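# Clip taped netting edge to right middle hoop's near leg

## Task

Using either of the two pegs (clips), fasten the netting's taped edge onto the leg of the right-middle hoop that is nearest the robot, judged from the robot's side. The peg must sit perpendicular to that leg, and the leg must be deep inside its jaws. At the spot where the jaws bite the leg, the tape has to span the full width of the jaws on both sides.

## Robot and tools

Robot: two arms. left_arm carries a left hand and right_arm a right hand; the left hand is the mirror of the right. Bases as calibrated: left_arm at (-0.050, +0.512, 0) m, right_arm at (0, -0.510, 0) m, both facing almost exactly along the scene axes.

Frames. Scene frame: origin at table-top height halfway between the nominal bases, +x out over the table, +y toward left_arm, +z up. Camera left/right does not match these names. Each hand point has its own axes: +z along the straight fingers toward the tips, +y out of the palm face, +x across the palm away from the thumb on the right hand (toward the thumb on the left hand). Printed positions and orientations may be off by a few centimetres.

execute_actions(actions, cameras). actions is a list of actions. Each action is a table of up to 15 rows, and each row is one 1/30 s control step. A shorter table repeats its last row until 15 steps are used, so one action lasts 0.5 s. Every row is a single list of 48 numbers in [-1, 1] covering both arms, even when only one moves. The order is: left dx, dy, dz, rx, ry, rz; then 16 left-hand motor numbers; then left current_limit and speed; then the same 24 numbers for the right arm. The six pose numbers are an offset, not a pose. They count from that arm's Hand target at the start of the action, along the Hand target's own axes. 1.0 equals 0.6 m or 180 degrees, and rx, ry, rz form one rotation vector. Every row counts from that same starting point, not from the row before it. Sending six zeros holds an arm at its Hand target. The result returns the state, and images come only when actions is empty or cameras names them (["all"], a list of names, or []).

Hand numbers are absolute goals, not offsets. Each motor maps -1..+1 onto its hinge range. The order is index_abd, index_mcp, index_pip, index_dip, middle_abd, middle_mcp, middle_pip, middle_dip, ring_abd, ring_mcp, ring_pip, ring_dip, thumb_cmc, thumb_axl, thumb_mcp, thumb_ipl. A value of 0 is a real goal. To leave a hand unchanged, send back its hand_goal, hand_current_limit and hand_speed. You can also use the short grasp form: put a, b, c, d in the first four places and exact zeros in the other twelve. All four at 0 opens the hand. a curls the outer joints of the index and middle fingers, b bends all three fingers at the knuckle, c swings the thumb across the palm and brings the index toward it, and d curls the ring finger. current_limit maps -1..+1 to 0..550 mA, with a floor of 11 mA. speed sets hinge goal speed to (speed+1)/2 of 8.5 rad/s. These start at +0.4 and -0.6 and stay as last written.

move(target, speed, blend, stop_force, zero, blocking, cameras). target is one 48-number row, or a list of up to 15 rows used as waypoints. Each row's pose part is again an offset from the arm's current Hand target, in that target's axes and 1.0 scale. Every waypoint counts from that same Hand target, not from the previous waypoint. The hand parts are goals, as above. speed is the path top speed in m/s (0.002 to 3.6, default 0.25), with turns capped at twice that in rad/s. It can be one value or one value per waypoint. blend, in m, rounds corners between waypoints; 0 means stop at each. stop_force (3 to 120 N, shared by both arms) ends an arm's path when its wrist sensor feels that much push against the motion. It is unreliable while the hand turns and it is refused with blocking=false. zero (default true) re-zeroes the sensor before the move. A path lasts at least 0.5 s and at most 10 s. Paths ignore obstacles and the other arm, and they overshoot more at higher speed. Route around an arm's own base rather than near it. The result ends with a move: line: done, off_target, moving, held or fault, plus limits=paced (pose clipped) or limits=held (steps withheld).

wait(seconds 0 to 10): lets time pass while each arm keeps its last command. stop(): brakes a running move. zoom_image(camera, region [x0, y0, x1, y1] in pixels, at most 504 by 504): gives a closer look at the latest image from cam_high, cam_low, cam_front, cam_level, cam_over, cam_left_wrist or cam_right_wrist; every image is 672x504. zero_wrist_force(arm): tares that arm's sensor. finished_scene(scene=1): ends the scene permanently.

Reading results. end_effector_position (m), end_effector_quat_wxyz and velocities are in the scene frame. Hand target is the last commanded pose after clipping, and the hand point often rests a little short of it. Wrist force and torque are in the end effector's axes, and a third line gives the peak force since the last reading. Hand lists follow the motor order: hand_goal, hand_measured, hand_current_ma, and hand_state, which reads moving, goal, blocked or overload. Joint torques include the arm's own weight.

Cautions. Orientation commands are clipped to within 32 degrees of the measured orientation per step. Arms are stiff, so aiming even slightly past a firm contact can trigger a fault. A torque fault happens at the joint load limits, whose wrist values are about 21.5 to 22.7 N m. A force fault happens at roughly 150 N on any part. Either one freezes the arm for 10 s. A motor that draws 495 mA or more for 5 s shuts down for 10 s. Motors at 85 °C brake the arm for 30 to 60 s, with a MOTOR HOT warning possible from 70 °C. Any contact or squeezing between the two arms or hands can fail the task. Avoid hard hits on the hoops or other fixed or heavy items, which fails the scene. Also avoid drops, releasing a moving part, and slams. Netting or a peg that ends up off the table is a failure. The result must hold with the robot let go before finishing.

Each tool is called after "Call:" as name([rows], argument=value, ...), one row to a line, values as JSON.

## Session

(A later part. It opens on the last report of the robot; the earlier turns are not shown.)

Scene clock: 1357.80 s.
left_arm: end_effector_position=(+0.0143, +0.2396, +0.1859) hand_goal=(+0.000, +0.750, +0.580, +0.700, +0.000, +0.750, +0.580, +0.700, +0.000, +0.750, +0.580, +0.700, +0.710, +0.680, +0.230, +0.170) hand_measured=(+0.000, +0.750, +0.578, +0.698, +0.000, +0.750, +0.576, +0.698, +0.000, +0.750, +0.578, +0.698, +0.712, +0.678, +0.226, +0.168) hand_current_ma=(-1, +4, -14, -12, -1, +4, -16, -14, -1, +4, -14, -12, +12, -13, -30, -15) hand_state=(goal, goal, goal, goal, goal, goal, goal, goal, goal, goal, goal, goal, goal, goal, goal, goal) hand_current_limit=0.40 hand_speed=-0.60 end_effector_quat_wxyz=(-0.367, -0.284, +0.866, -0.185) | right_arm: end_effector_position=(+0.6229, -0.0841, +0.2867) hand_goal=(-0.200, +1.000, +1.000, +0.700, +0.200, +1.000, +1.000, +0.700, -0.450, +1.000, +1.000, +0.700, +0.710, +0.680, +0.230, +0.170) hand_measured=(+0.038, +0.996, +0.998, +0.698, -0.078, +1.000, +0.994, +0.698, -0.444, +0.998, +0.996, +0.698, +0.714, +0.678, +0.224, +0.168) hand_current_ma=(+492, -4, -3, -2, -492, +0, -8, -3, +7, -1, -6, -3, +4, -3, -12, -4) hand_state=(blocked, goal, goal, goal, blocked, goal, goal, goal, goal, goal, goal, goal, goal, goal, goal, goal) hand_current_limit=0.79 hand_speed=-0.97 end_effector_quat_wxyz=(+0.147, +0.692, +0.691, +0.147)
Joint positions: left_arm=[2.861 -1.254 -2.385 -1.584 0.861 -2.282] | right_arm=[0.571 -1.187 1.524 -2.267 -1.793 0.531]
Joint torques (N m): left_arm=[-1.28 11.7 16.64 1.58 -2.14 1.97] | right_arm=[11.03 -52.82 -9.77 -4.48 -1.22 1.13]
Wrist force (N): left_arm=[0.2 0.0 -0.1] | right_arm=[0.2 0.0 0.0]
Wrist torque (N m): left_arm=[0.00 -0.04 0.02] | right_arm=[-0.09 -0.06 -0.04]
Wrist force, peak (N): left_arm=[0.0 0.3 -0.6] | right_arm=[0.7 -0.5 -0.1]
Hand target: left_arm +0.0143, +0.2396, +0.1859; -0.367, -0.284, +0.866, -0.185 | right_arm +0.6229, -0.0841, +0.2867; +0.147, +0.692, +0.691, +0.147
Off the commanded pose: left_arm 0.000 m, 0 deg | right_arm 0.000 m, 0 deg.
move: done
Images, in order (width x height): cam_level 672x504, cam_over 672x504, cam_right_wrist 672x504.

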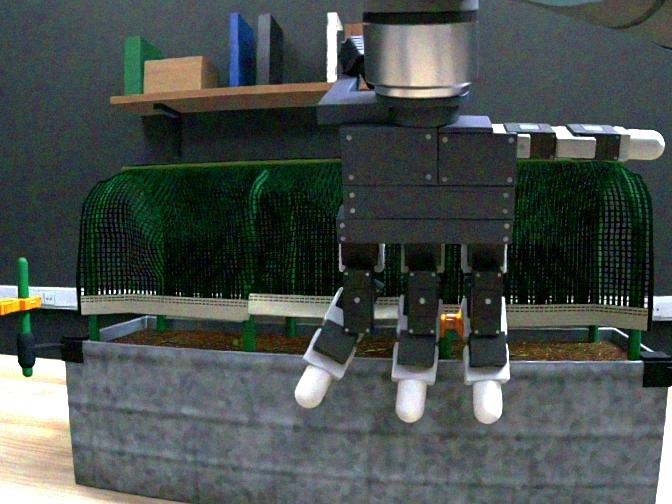

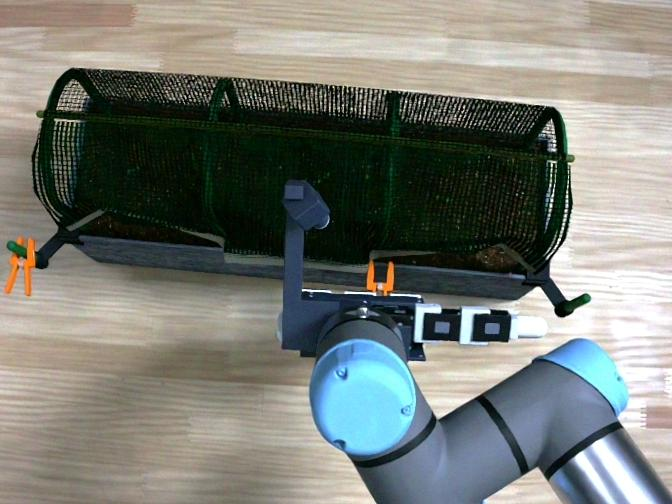

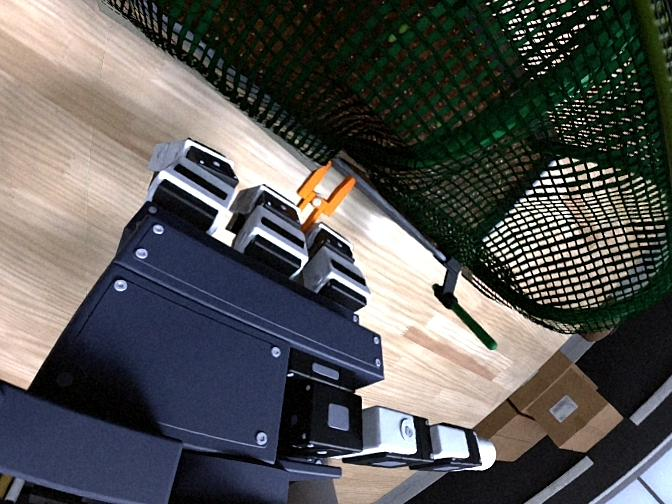

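Call:
move([
  [0,0,0,0,0,0,0,0,0,0,0,0,0,0,0,0,0,0,0,0,0,0,0.4,-0.6,0,0.0152,0.00678,0,0,0,-0.2,1.0,1.0,0.70,0.2,1.0,1.0,0.70,-0.45,1.0,1.0,0.70,0.71,0.68,0.23,0.17,0.79,-0.97],
], speed=0.015, stop_force=10, cameras=["cam_high","cam_level","cam_over","cam_right_wrist"])

Call:
zoom_image(camera="cam_level", region=[410, 285, 490, 365])

Call:
zoom_image(camera="cam_over", region=[340, 210, 420, 290])

Call:
zoom_image(camera="cam_right_wrist", region=[280, 80, 440, 240])

Call:
zoom_image(camera="cam_high", region=[285, 255, 405, 375])

Scene clock: 1388.63 s.
left_arm: end_effector_position=(+0.0143, +0.2396, +0.1859) hand_goal=(+0.000, +0.750, +0.580, +0.700, +0.000, +0.750, +0.580, +0.700, +0.000, +0.750, +0.580, +0.700, +0.710, +0.680, +0.230, +0.170) hand_measured=(+0.000, +0.750, +0.578, +0.698, +0.000, +0.750, +0.576, +0.698, +0.000, +0.750, +0.578, +0.698, +0.712, +0.678, +0.226, +0.168) hand_current_ma=(-1, +4, -14, -12, -1, +4, -16, -14, -1, +4, -14, -12, +12, -13, -30, -15) hand_state=(goal, goal, goal, goal, goal, goal, goal, goal, goal, goal, goal, goal, goal, goal, goal, goal) hand_current_limit=0.40 hand_speed=-0.60 end_effector_quat_wxyz=(-0.367, -0.284, +0.866, -0.185) | right_arm: end_effector_position=(+0.6329, -0.0841, +0.2867) hand_goal=(-0.200, +1.000, +1.000, +0.700, +0.200, +1.000, +1.000, +0.700, -0.450, +1.000, +1.000, +0.700, +0.710, +0.680, +0.230, +0.170) hand_measured=(+0.038, +0.996, +0.998, +0.698, -0.078, +1.000, +0.994, +0.698, -0.444, +0.998, +0.996, +0.698, +0.714, +0.678, +0.224, +0.168) hand_current_ma=(+492, -4, -3, -2, -492, +0, -8, -3, +7, -1, -6, -3, +4, -3, -12, -4) hand_state=(blocked, goal, goal, goal, blocked, goal, goal, goal, goal, goal, goal, goal, goal, goal, goal, goal) hand_current_limit=0.79 hand_speed=-0.97 end_effector_quat_wxyz=(+0.147, +0.692, +0.691, +0.147)
Joint positions: left_arm=[2.861 -1.254 -2.385 -1.584 0.861 -2.282] | right_arm=[0.562 -1.17 1.501 -2.262 -1.79 0.523]
Joint torques (N m): left_arm=[0.34 11.49 16.36 1.48 -2.1 1.97] | right_arm=[9.33 -53.15 -9.27 -4.39 -1.42 1.35]
Wrist force (N): left_arm=[0.0 0.2 -0.2] | right_arm=[0.2 0.1 0.0]
Wrist torque (N m): left_arm=[0.04 -0.01 0.00] | right_arm=[-0.08 -0.07 -0.04]
Wrist force, peak (N): left_arm=[0.0 0.2 -0.5] | right_arm=[0.5 0.2 -0.3]
Hand target: left_arm +0.0143, +0.2396, +0.1859; -0.367, -0.284, +0.866, -0.185 | right_arm +0.6329, -0.0841, +0.2867; +0.147, +0.692, +0.691, +0.147
Off the commanded pose: left_arm 0.000 m, 0 deg | right_arm 0.000 m, 0 deg.
move: done
Images, in order (width x height): cam_high 672x504, cam_level 672x504, cam_over 672x504, cam_right_wrist 672x504.

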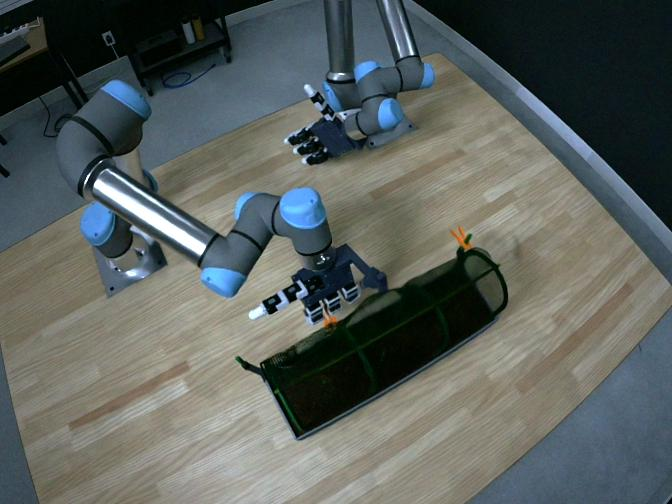

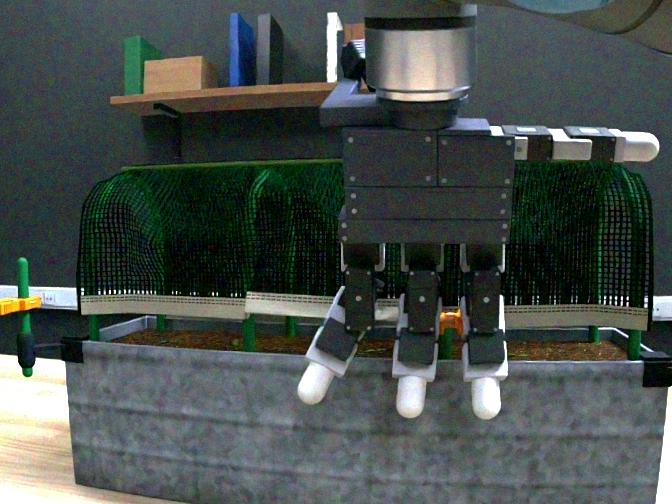

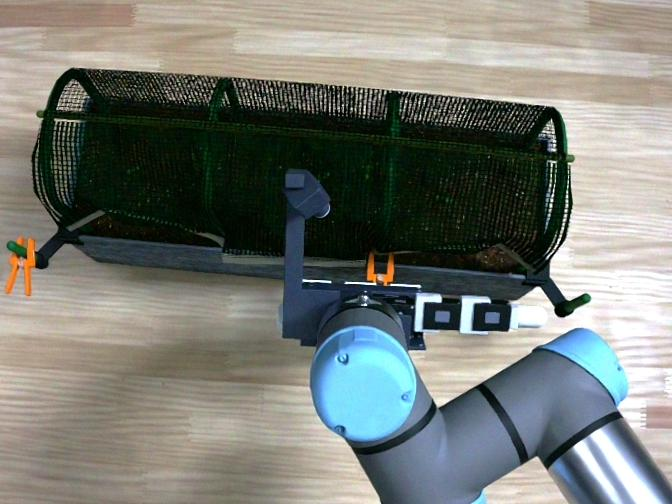

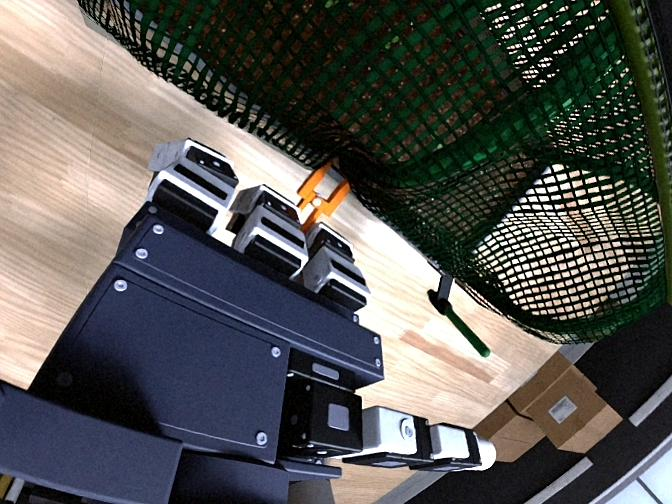

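Scaled by 6.300 from the camera's 672x504 image, which has a finer 960x720 frame.

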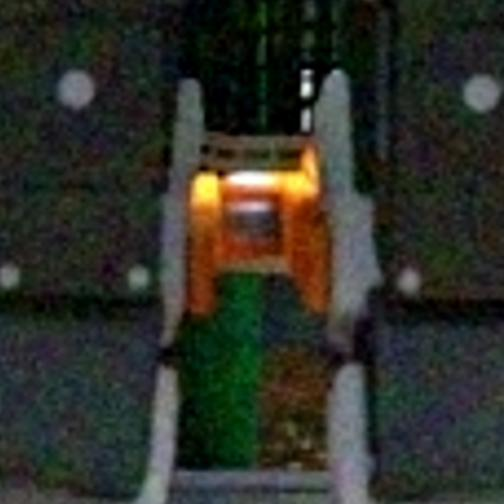

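Scaled by 6.300 from the camera's 672x504 image, which has a finer 960x720 frame.

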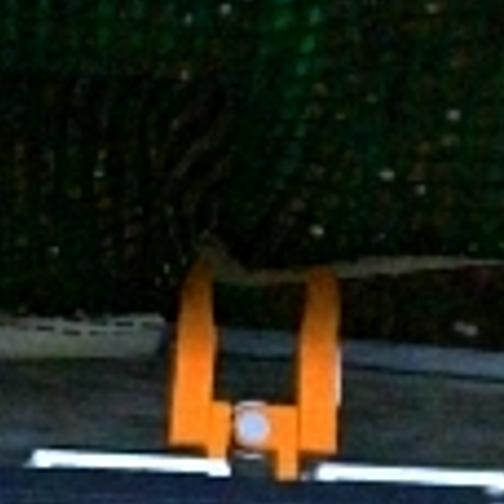

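Scaled by 3.150 from the camera's 672x504 image, which has a finer 960x720 frame.

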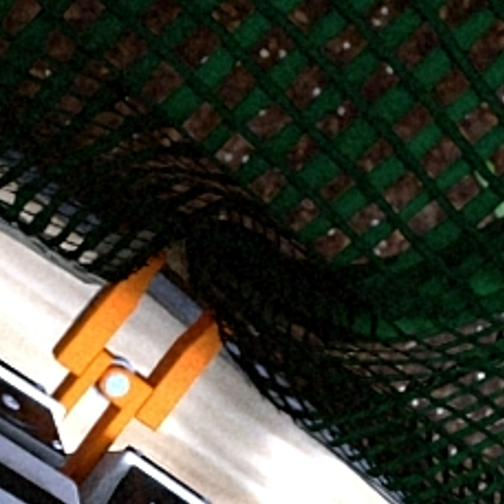

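Scaled by 4.200 from the camera's 672x504 image, which has a finer 960x720 frame.

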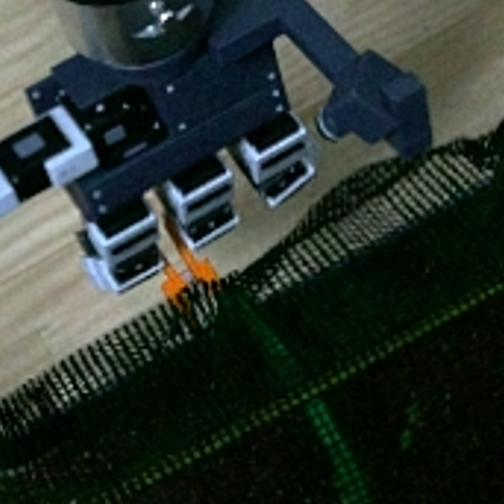

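Call:
move([
  [0,0,0,0,0,0,0,0,0,0,0,0,0,0,0,0,0,0,0,0,0,0,0.4,-0.6,0,0.0122,0.0054,0,0,0,-0.2,1.0,1.0,0.70,0.2,1.0,1.0,0.70,-0.45,1.0,1.0,0.70,0.71,0.68,0.23,0.17,0.79,-0.97],
], speed=0.012, stop_force=8, cameras=["cam_level","cam_over","cam_right_wrist"])

Call:
zoom_image(camera="cam_level", region=[410, 285, 490, 365])

Call:
zoom_image(camera="cam_over", region=[340, 210, 420, 290])

Call:
zoom_image(camera="cam_right_wrist", region=[280, 80, 440, 240])

Scene clock: 1409.53 s.
left_arm: end_effector_position=(+0.0143, +0.2396, +0.1859) hand_goal=(+0.000, +0.750, +0.580, +0.700, +0.000, +0.750, +0.580, +0.700, +0.000, +0.750, +0.580, +0.700, +0.710, +0.680, +0.230, +0.170) hand_measured=(+0.000, +0.750, +0.578, +0.698, +0.000, +0.750, +0.576, +0.698, +0.000, +0.750, +0.578, +0.698, +0.712, +0.678, +0.226, +0.168) hand_current_ma=(-1, +4, -14, -12, -1, +4, -16, -14, -1, +4, -14, -12, +12, -13, -30, -15) hand_state=(goal, goal, goal, goal, goal, goal, goal, goal, goal, goal, goal, goal, goal, goal, goal, goal) hand_current_limit=0.40 hand_speed=-0.60 end_effector_quat_wxyz=(-0.367, -0.284, +0.866, -0.185) | right_arm: end_effector_position=(+0.6409, -0.0841, +0.2867) hand_goal=(-0.200, +1.000, +1.000, +0.700, +0.200, +1.000, +1.000, +0.700, -0.450, +1.000, +1.000, +0.700, +0.710, +0.680, +0.230, +0.170) hand_measured=(+0.034, +0.996, +0.998, +0.698, -0.070, +1.000, +0.994, +0.698, -0.444, +0.998, +0.996, +0.698, +0.714, +0.678, +0.224, +0.168) hand_current_ma=(+492, -4, -3, -2, -492, +0, -7, -3, +7, -1, -6, -3, +4, -3, -12, -4) hand_state=(blocked, goal, goal, goal, blocked, goal, goal, goal, goal, goal, goal, goal, goal, goal, goal, goal) hand_current_limit=0.79 hand_speed=-0.97 end_effector_quat_wxyz=(+0.147, +0.692, +0.691, +0.147)
Joint positions: left_arm=[2.861 -1.254 -2.385 -1.584 0.861 -2.282] | right_arm=[0.555 -1.157 1.482 -2.257 -1.787 0.516]
Joint torques (N m): left_arm=[0.01 12.65 16.55 1.64 -2.12 2.15] | right_arm=[10.42 -54 -7.7 -4.05 -1.19 1.11]
Wrist force (N): left_arm=[0.1 -0.2 -0.3] | right_arm=[0.2 -0.1 0.1]
Wrist torque (N m): left_arm=[0.00 -0.02 0.02] | right_arm=[-0.11 -0.05 -0.05]
Wrist force, peak (N): left_arm=[-0.2 0.2 -0.4] | right_arm=[0.3 -2.1 -0.5]
Hand target: left_arm +0.0143, +0.2396, +0.1859; -0.367, -0.284, +0.866, -0.185 | right_arm +0.6409, -0.0841, +0.2867; +0.147, +0.692, +0.691, +0.147
Off the commanded pose: left_arm 0.000 m, 0 deg | right_arm 0.000 m, 0 deg.
move: done
Images, in order (width x height): cam_level 672x504, cam_over 672x504, cam_right_wrist 672x504.

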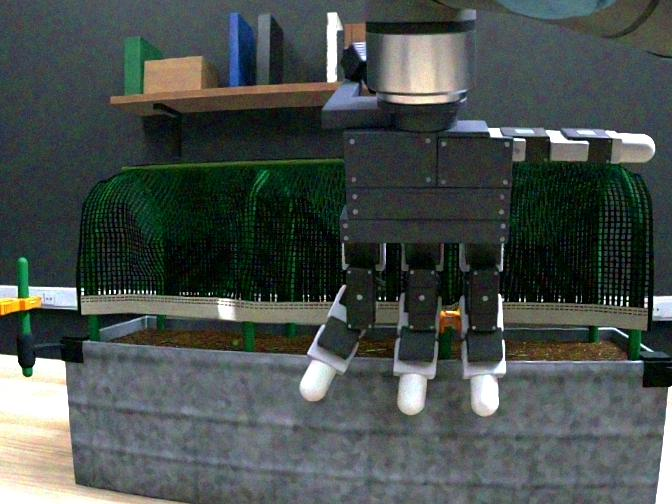

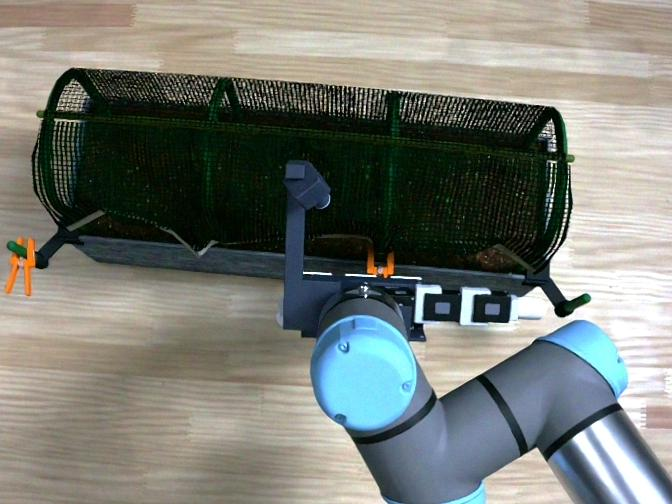

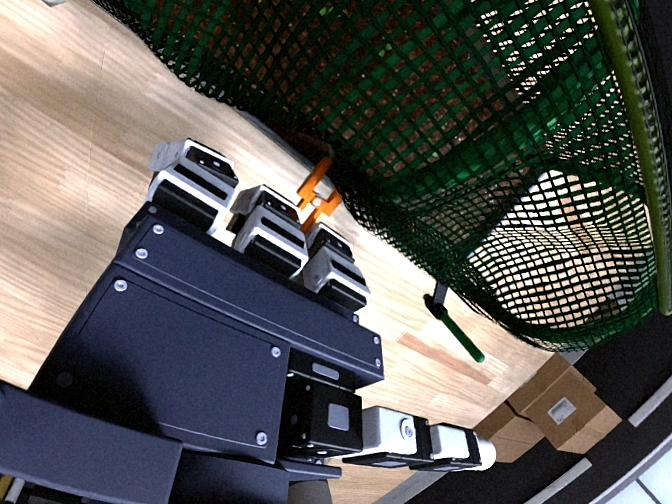

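Scaled by 6.300 from the camera's 672x504 image, which has a finer 960x720 frame.

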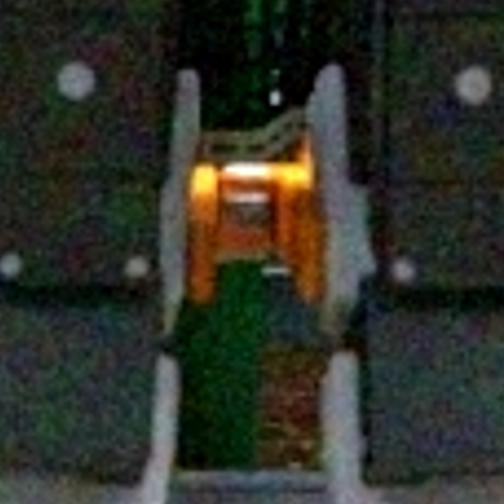

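Scaled by 6.300 from the camera's 672x504 image, which has a finer 960x720 frame.

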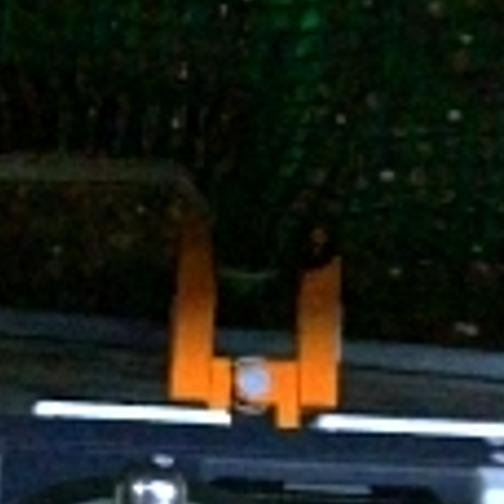

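Scaled by 3.150 from the camera's 672x504 image, which has a finer 960x720 frame.

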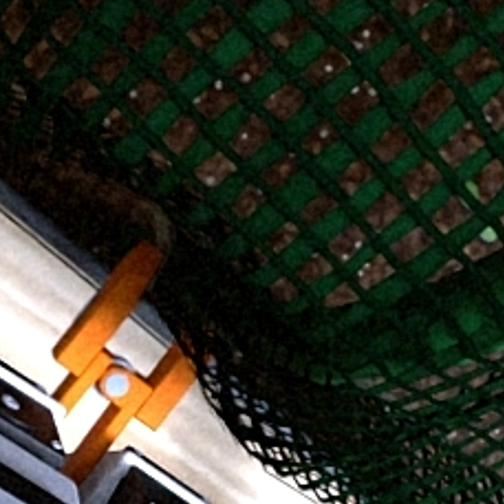

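Call:
move([
  [0,0,0,0,0,0,0,0,0,0,0,0,0,0,0,0,0,0,0,0,0,0,0.4,-0.6,0,0.0122,0.0054,0,0,0,-0.2,1.0,1.0,0.70,0.2,1.0,1.0,0.70,-0.45,1.0,1.0,0.70,0.71,0.68,0.23,0.17,0.79,-0.97],
], speed=0.01, stop_force=8, cameras=["cam_level","cam_over","cam_right_wrist"])

Call:
zoom_image(camera="cam_level", region=[410, 285, 490, 365])

Call:
zoom_image(camera="cam_over", region=[340, 210, 420, 290])

Call:
zoom_image(camera="cam_right_wrist", region=[280, 80, 440, 240])

Scene clock: 1434.63 s.
left_arm: end_effector_position=(+0.0143, +0.2396, +0.1859) hand_goal=(+0.000, +0.750, +0.580, +0.700, +0.000, +0.750, +0.580, +0.700, +0.000, +0.750, +0.580, +0.700, +0.710, +0.680, +0.230, +0.170) hand_measured=(+0.000, +0.750, +0.578, +0.698, +0.000, +0.750, +0.576, +0.698, +0.000, +0.750, +0.578, +0.698, +0.712, +0.678, +0.226, +0.168) hand_current_ma=(-1, +4, -14, -12, -1, +4, -16, -14, -1, +4, -14, -12, +12, -13, -30, -15) hand_state=(goal, goal, goal, goal, goal, goal, goal, goal, goal, goal, goal, goal, goal, goal, goal, goal) hand_current_limit=0.40 hand_speed=-0.60 end_effector_quat_wxyz=(-0.367, -0.284, +0.866, -0.185) | right_arm: end_effector_position=(+0.6489, -0.0842, +0.2867) hand_goal=(-0.200, +1.000, +1.000, +0.700, +0.200, +1.000, +1.000, +0.700, -0.450, +1.000, +1.000, +0.700, +0.710, +0.680, +0.230, +0.170) hand_measured=(+0.030, +0.996, +0.998, +0.698, -0.064, +1.000, +0.996, +0.698, -0.444, +0.998, +0.996, +0.698, +0.714, +0.678, +0.224, +0.168) hand_current_ma=(+492, -4, -3, -2, -492, +0, -5, -3, +7, -1, -6, -3, +4, -3, -12, -4) hand_state=(blocked, goal, goal, goal, blocked, goal, goal, goal, goal, goal, goal, goal, goal, goal, goal, goal) hand_current_limit=0.79 hand_speed=-0.97 end_effector_quat_wxyz=(+0.147, +0.692, +0.691, +0.147)
Joint positions: left_arm=[2.861 -1.254 -2.385 -1.584 0.861 -2.282] | right_arm=[0.549 -1.144 1.462 -2.253 -1.785 0.51]
Joint torques (N m): left_arm=[-0.14 13.22 15.6 1.64 -2.09 1.84] | right_arm=[9.74 -53.62 -9.19 -4.62 -1.75 1.1]
Wrist force (N): left_arm=[-0.1 0.0 -0.2] | right_arm=[1.2 -2.2 -0.7]
Wrist torque (N m): left_arm=[0.01 0.01 -0.01] | right_arm=[0.00 -0.02 0.02]
Wrist force, peak (N): left_arm=[0.1 -0.4 -0.5] | right_arm=[1.1 -2.3 -0.5]
Hand target: left_arm +0.0143, +0.2396, +0.1859; -0.367, -0.284, +0.866, -0.185 | right_arm +0.6489, -0.0842, +0.2867; +0.147, +0.692, +0.691, +0.147
Off the commanded pose: left_arm 0.000 m, 0 deg | right_arm 0.000 m, 0 deg.
move: done
Images, in order (width x height): cam_level 672x504, cam_over 672x504, cam_right_wrist 672x504.

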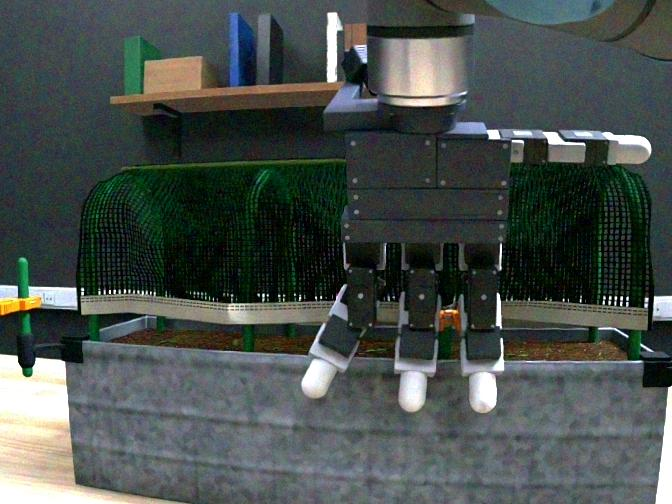

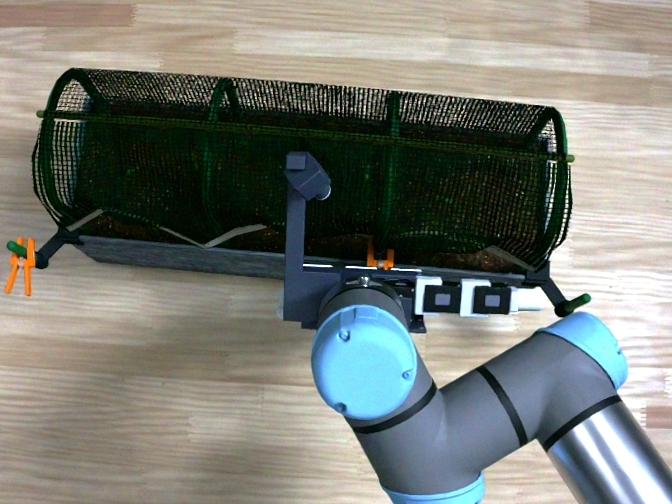

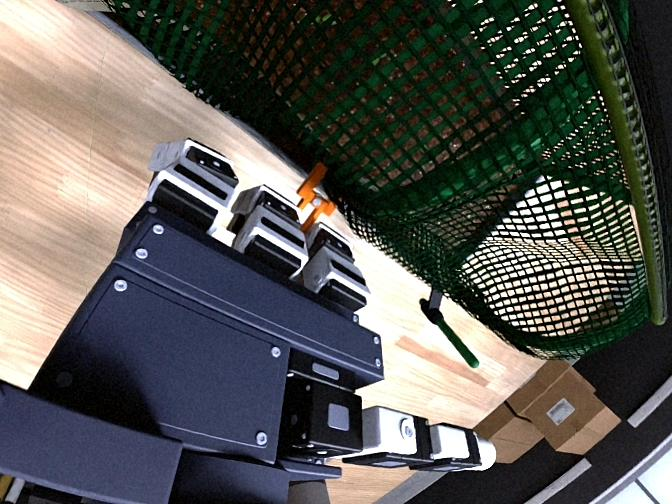

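Scaled by 6.300 from the camera's 672x504 image, which has a finer 960x720 frame.

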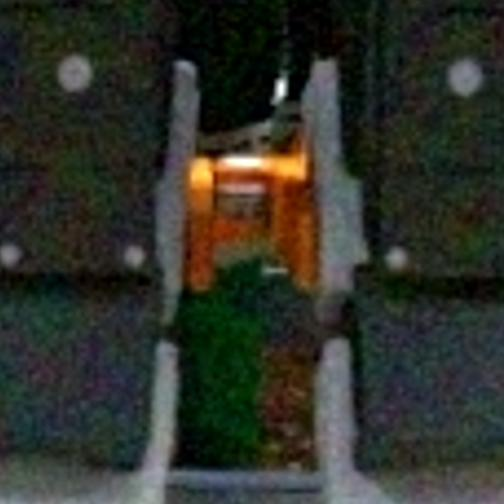

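Scaled by 6.300 from the camera's 672x504 image, which has a finer 960x720 frame.

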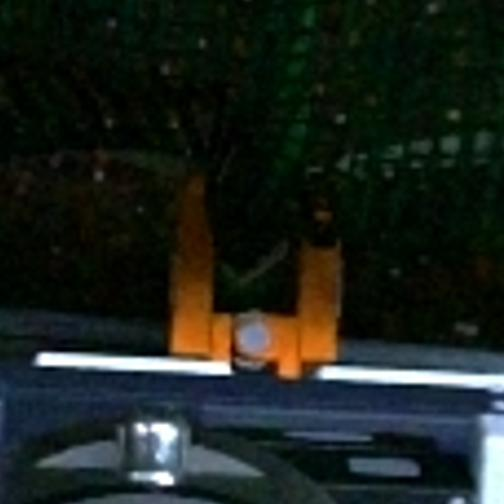

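Scaled by 3.150 from the camera's 672x504 image, which has a finer 960x720 frame.

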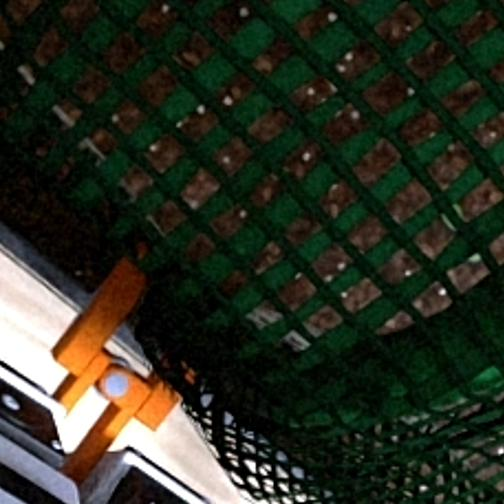

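Call:
move([
  [0,0,0,0,0,0,0,0,0,0,0,0,0,0,0,0,0,0,0,0,0,0,0.4,-0.6,0.0033,0.00365,0.00163,0,0,0,-0.2,1.0,1.0,0.70,0.2,1.0,1.0,0.70,-0.45,1.0,1.0,0.70,0.71,0.68,0.23,0.17,0.79,-0.97],
], speed=0.01, stop_force=10, cameras=["cam_high","cam_level","cam_over","cam_right_wrist"])

Call:
zoom_image(camera="cam_level", region=[410, 285, 490, 365])

Call:
zoom_image(camera="cam_over", region=[350, 220, 410, 280])

Call:
zoom_image(camera="cam_right_wrist", region=[270, 120, 370, 220])

Call:
zoom_image(camera="cam_high", region=[295, 290, 375, 370])

Scene clock: 1459.13 s.
left_arm: end_effector_position=(+0.0143, +0.2396, +0.1859) hand_goal=(+0.000, +0.750, +0.580, +0.700, +0.000, +0.750, +0.580, +0.700, +0.000, +0.750, +0.580, +0.700, +0.710, +0.680, +0.230, +0.170) hand_measured=(+0.000, +0.750, +0.578, +0.698, +0.000, +0.750, +0.576, +0.698, +0.000, +0.750, +0.578, +0.698, +0.712, +0.678, +0.226, +0.168) hand_current_ma=(-1, +4, -14, -12, -1, +4, -16, -14, -1, +4, -14, -12, +12, -13, -30, -15) hand_state=(goal, goal, goal, goal, goal, goal, goal, goal, goal, goal, goal, goal, goal, goal, goal, goal) hand_current_limit=0.40 hand_speed=-0.60 end_effector_quat_wxyz=(-0.367, -0.284, +0.866, -0.185) | right_arm: end_effector_position=(+0.6513, -0.0822, +0.2867) hand_goal=(-0.200, +1.000, +1.000, +0.700, +0.200, +1.000, +1.000, +0.700, -0.450, +1.000, +1.000, +0.700, +0.710, +0.680, +0.230, +0.170) hand_measured=(+0.030, +1.000, +0.998, +0.698, -0.062, +1.000, +1.000, +0.698, -0.444, +0.998, +0.996, +0.698, +0.714, +0.678, +0.224, +0.168) hand_current_ma=(+492, +0, -3, -2, -492, +0, -1, -3, +7, -1, -6, -3, +4, -3, -12, -4) hand_state=(blocked, goal, goal, goal, blocked, goal, goal, goal, goal, goal, goal, goal, goal, goal, goal, goal) hand_current_limit=0.79 hand_speed=-0.97 end_effector_quat_wxyz=(+0.147, +0.692, +0.691, +0.147)
Joint positions: left_arm=[2.861 -1.254 -2.385 -1.584 0.861 -2.282] | right_arm=[0.549 -1.137 1.452 -2.249 -1.785 0.511]
Joint torques (N m): left_arm=[0.45 13.73 16.64 1.31 -2.06 1.81] | right_arm=[5.66 -53.83 -9.24 -5.28 -1.25 -0.09]
Wrist force (N): left_arm=[0.1 0.1 -0.2] | right_arm=[-0.2 -4.1 -1.7]
Wrist torque (N m): left_arm=[0.02 -0.02 0.01] | right_arm=[0.12 -0.06 -0.24]
Wrist force, peak (N): left_arm=[0.3 -0.1 -0.5] | right_arm=[-0.2 -4.4 -1.8]
Hand target: left_arm +0.0143, +0.2396, +0.1859; -0.367, -0.284, +0.866, -0.185 | right_arm +0.6513, -0.0822, +0.2867; +0.147, +0.692, +0.691, +0.147
Off the commanded pose: left_arm 0.000 m, 0 deg | right_arm 0.000 m, 0 deg.
move: done
Images, in order (width x height): cam_high 672x504, cam_level 672x504, cam_over 672x504, cam_right_wrist 672x504.

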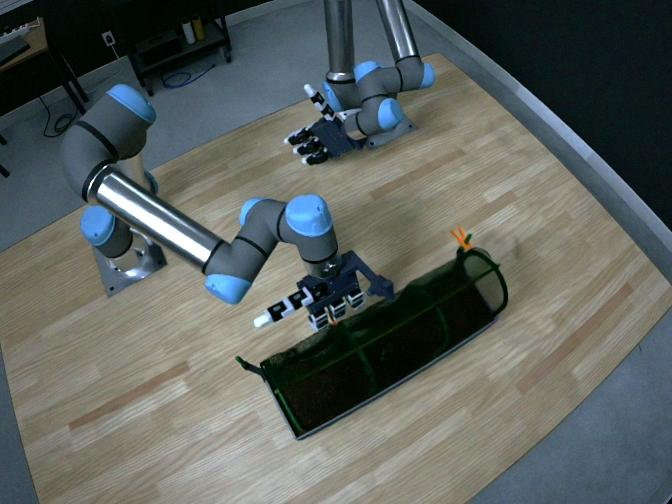

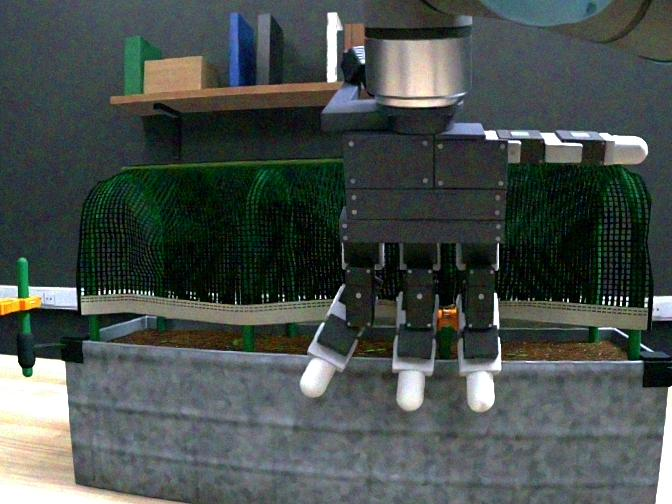

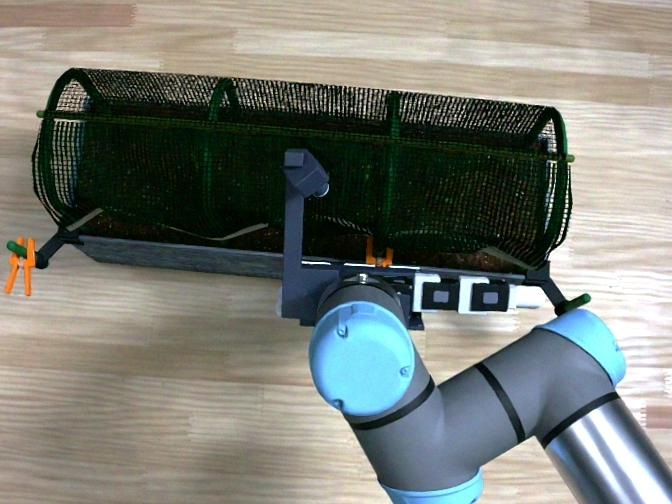

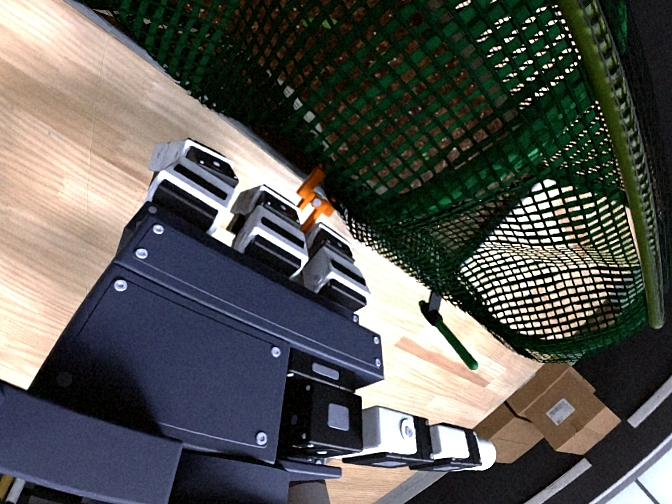

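Scaled by 6.300 from the camera's 672x504 image, which has a finer 960x720 frame.

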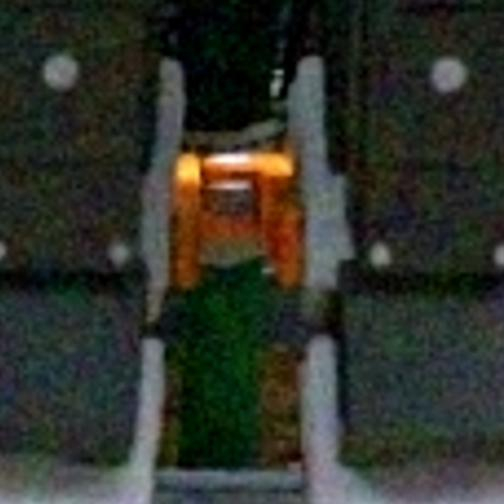

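Scaled by 8.400 from the camera's 672x504 image, which has a finer 960x720 frame.

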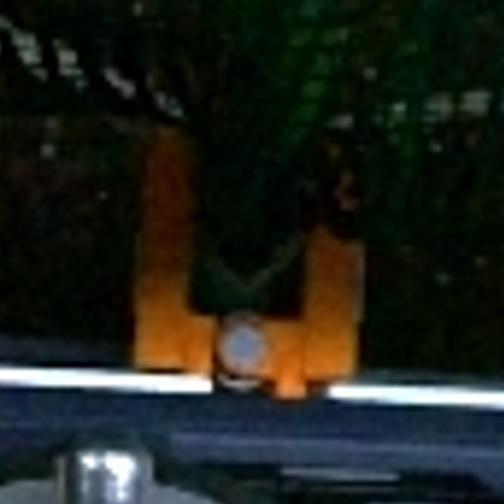

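Scaled by 5.040 from the camera's 672x504 image, which has a finer 960x720 frame.

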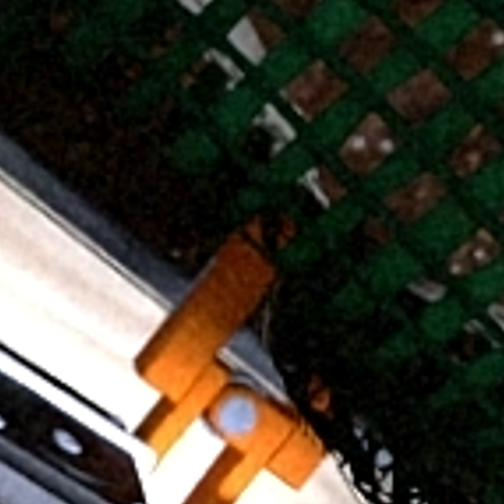

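Scaled by 6.300 from the camera's 672x504 image, which has a finer 960x720 frame.

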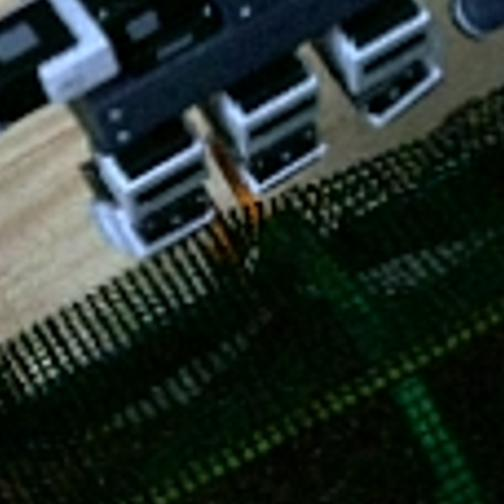

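Call:
zoom_image(camera="cam_level", region=[432, 292, 464, 340])

Call:
zoom_image(camera="cam_level", region=[240, 280, 380, 360])

Call:
zoom_image(camera="cam_level", region=[490, 280, 600, 360])

Scaled by 10.500 from the camera's 672x504 image, which has a finer 960x720 frame.

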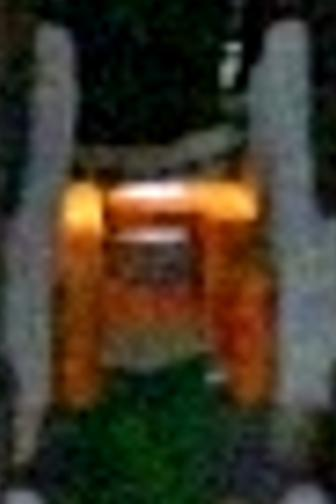

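Scaled by 3.600 from the camera's 672x504 image, which has a finer 960x720 frame.

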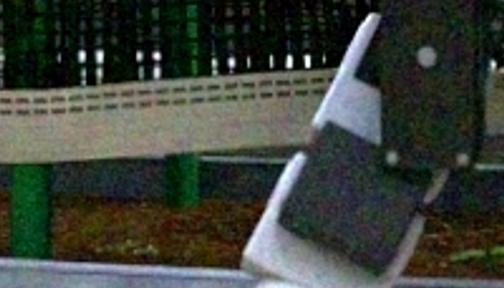

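Scaled by 4.582 from the camera's 672x504 image, which has a finer 960x720 frame.

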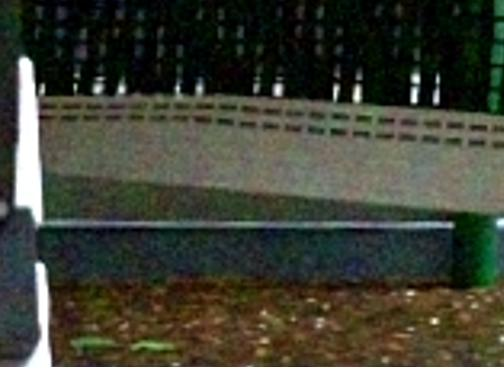

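Call:
execute_actions([
  [[0,0,0,0,0,0,0,0,0,0,0,0,0,0,0,0,0,0,0,0,0,0,0.4,-0.6,0,0,0,0,0,0,0.15,1.0,1.0,0.70,-0.18,1.0,1.0,0.70,-0.80,1.0,1.0,0.70,0.71,0.68,0.23,0.17,0.79,-0.985]],
  [[0,0,0,0,0,0,0,0,0,0,0,0,0,0,0,0,0,0,0,0,0,0,0.4,-0.6,0,0,0,0,0,0,0.15,1.0,1.0,0.70,-0.18,1.0,1.0,0.70,-0.80,1.0,1.0,0.70,0.71,0.68,0.23,0.17,0.79,-0.985]],
], cameras=["cam_level","cam_over","cam_right_wrist"])

Call:
zoom_image(camera="cam_level", region=[422, 292, 474, 344])

Call:
zoom_image(camera="cam_over", region=[350, 220, 410, 280])

Call:
zoom_image(camera="cam_right_wrist", region=[270, 120, 370, 220])

Scene clock: 1507.50 s.
left_arm: end_effector_position=(+0.0143, +0.2396, +0.1859) hand_goal=(+0.000, +0.750, +0.580, +0.700, +0.000, +0.750, +0.580, +0.700, +0.000, +0.750, +0.580, +0.700, +0.710, +0.680, +0.230, +0.170) hand_measured=(+0.000, +0.750, +0.578, +0.698, +0.000, +0.750, +0.576, +0.698, +0.000, +0.750, +0.578, +0.698, +0.712, +0.678, +0.226, +0.168) hand_current_ma=(-1, +4, -14, -12, -1, +4, -16, -14, -1, +4, -14, -12, +12, -13, -30, -15) hand_state=(goal, goal, goal, goal, goal, goal, goal, goal, goal, goal, goal, goal, goal, goal, goal, goal) hand_current_limit=0.40 hand_speed=-0.60 end_effector_quat_wxyz=(-0.367, -0.284, +0.866, -0.185) | right_arm: end_effector_position=(+0.6513, -0.0822, +0.2867) hand_goal=(+0.150, +1.000, +1.000, +0.700, -0.180, +1.000, +1.000, +0.700, -0.800, +1.000, +1.000, +0.700, +0.710, +0.680, +0.230, +0.170) hand_measured=(+0.164, +1.000, +0.998, +0.698, -0.202, +1.000, +1.000, +0.698, -0.696, +0.998, +0.996, +0.698, +0.714, +0.678, +0.224, +0.168) hand_current_ma=(+55, +0, -3, -2, -69, +0, -1, -3, +15, -1, -6, -3, +4, -3, -12, -4) hand_state=(moving, goal, goal, goal, moving, goal, goal, goal, moving, goal, goal, goal, goal, goal, goal, goal) hand_current_limit=0.79 hand_speed=-0.98 end_effector_quat_wxyz=(+0.147, +0.692, +0.691, +0.147)
Joint positions: left_arm=[2.861 -1.254 -2.385 -1.584 0.861 -2.282] | right_arm=[0.549 -1.137 1.452 -2.249 -1.785 0.511]
Joint torques (N m): left_arm=[-0.86 13.44 16.62 1.77 -2.29 2.09] | right_arm=[-7.59 -54.22 -9.45 -5.4 0.39 -1.45]
Wrist force (N): left_arm=[0.0 -0.1 0.0] | right_arm=[0.5 -3.1 -1.3]
Wrist torque (N m): left_arm=[-0.01 -0.01 0.01] | right_arm=[0.10 -0.05 -0.20]
Wrist force, peak (N): left_arm=[0.0 0.3 -0.5] | right_arm=[0.2 -5.2 -1.7]
Hand target: left_arm +0.0143, +0.2396, +0.1859; -0.367, -0.284, +0.866, -0.185 | right_arm +0.6513, -0.0822, +0.2867; +0.147, +0.692, +0.691, +0.147
Off the commanded pose: left_arm 0.000 m, 0 deg | right_arm 0.000 m, 0 deg.
not at rest: the robot was still moving 3 seconds after this call's last action.
Images, in order (width x height): cam_level 672x504, cam_over 672x504, cam_right_wrist 672x504.

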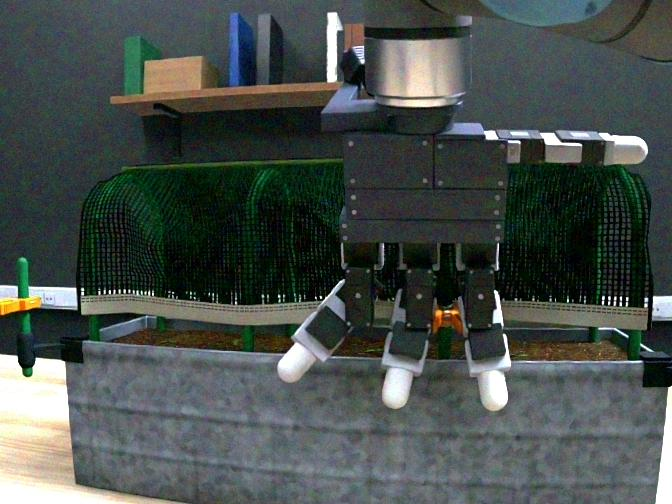

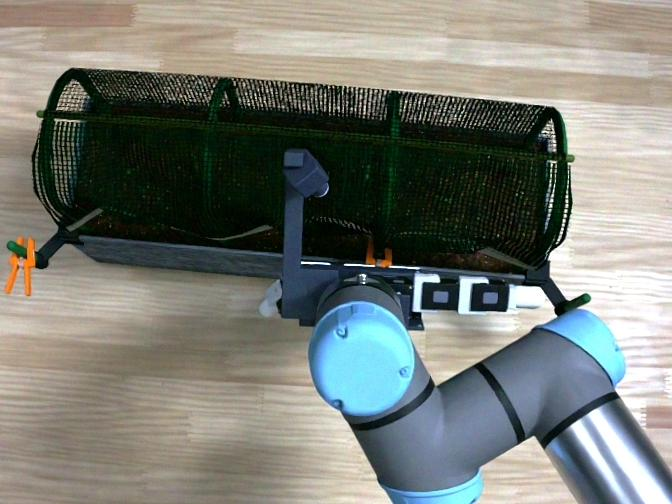

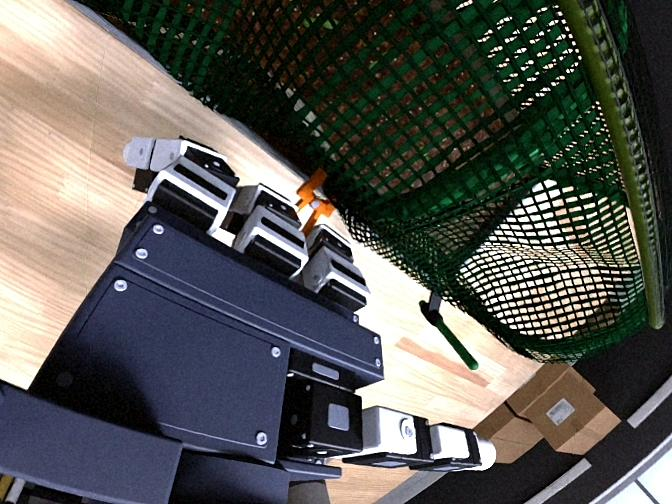

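Scaled by 9.692 from the camera's 672x504 image, which has a finer 960x720 frame.

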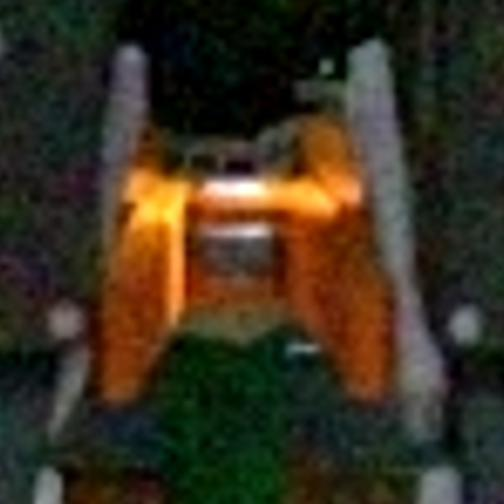

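Scaled by 8.400 from the camera's 672x504 image, which has a finer 960x720 frame.

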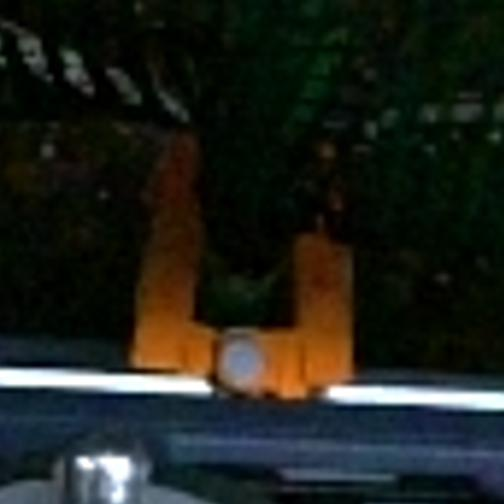

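Scaled by 5.040 from the camera's 672x504 image, which has a finer 960x720 frame.

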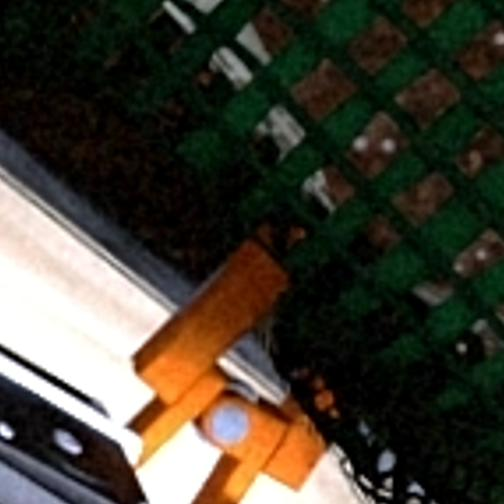

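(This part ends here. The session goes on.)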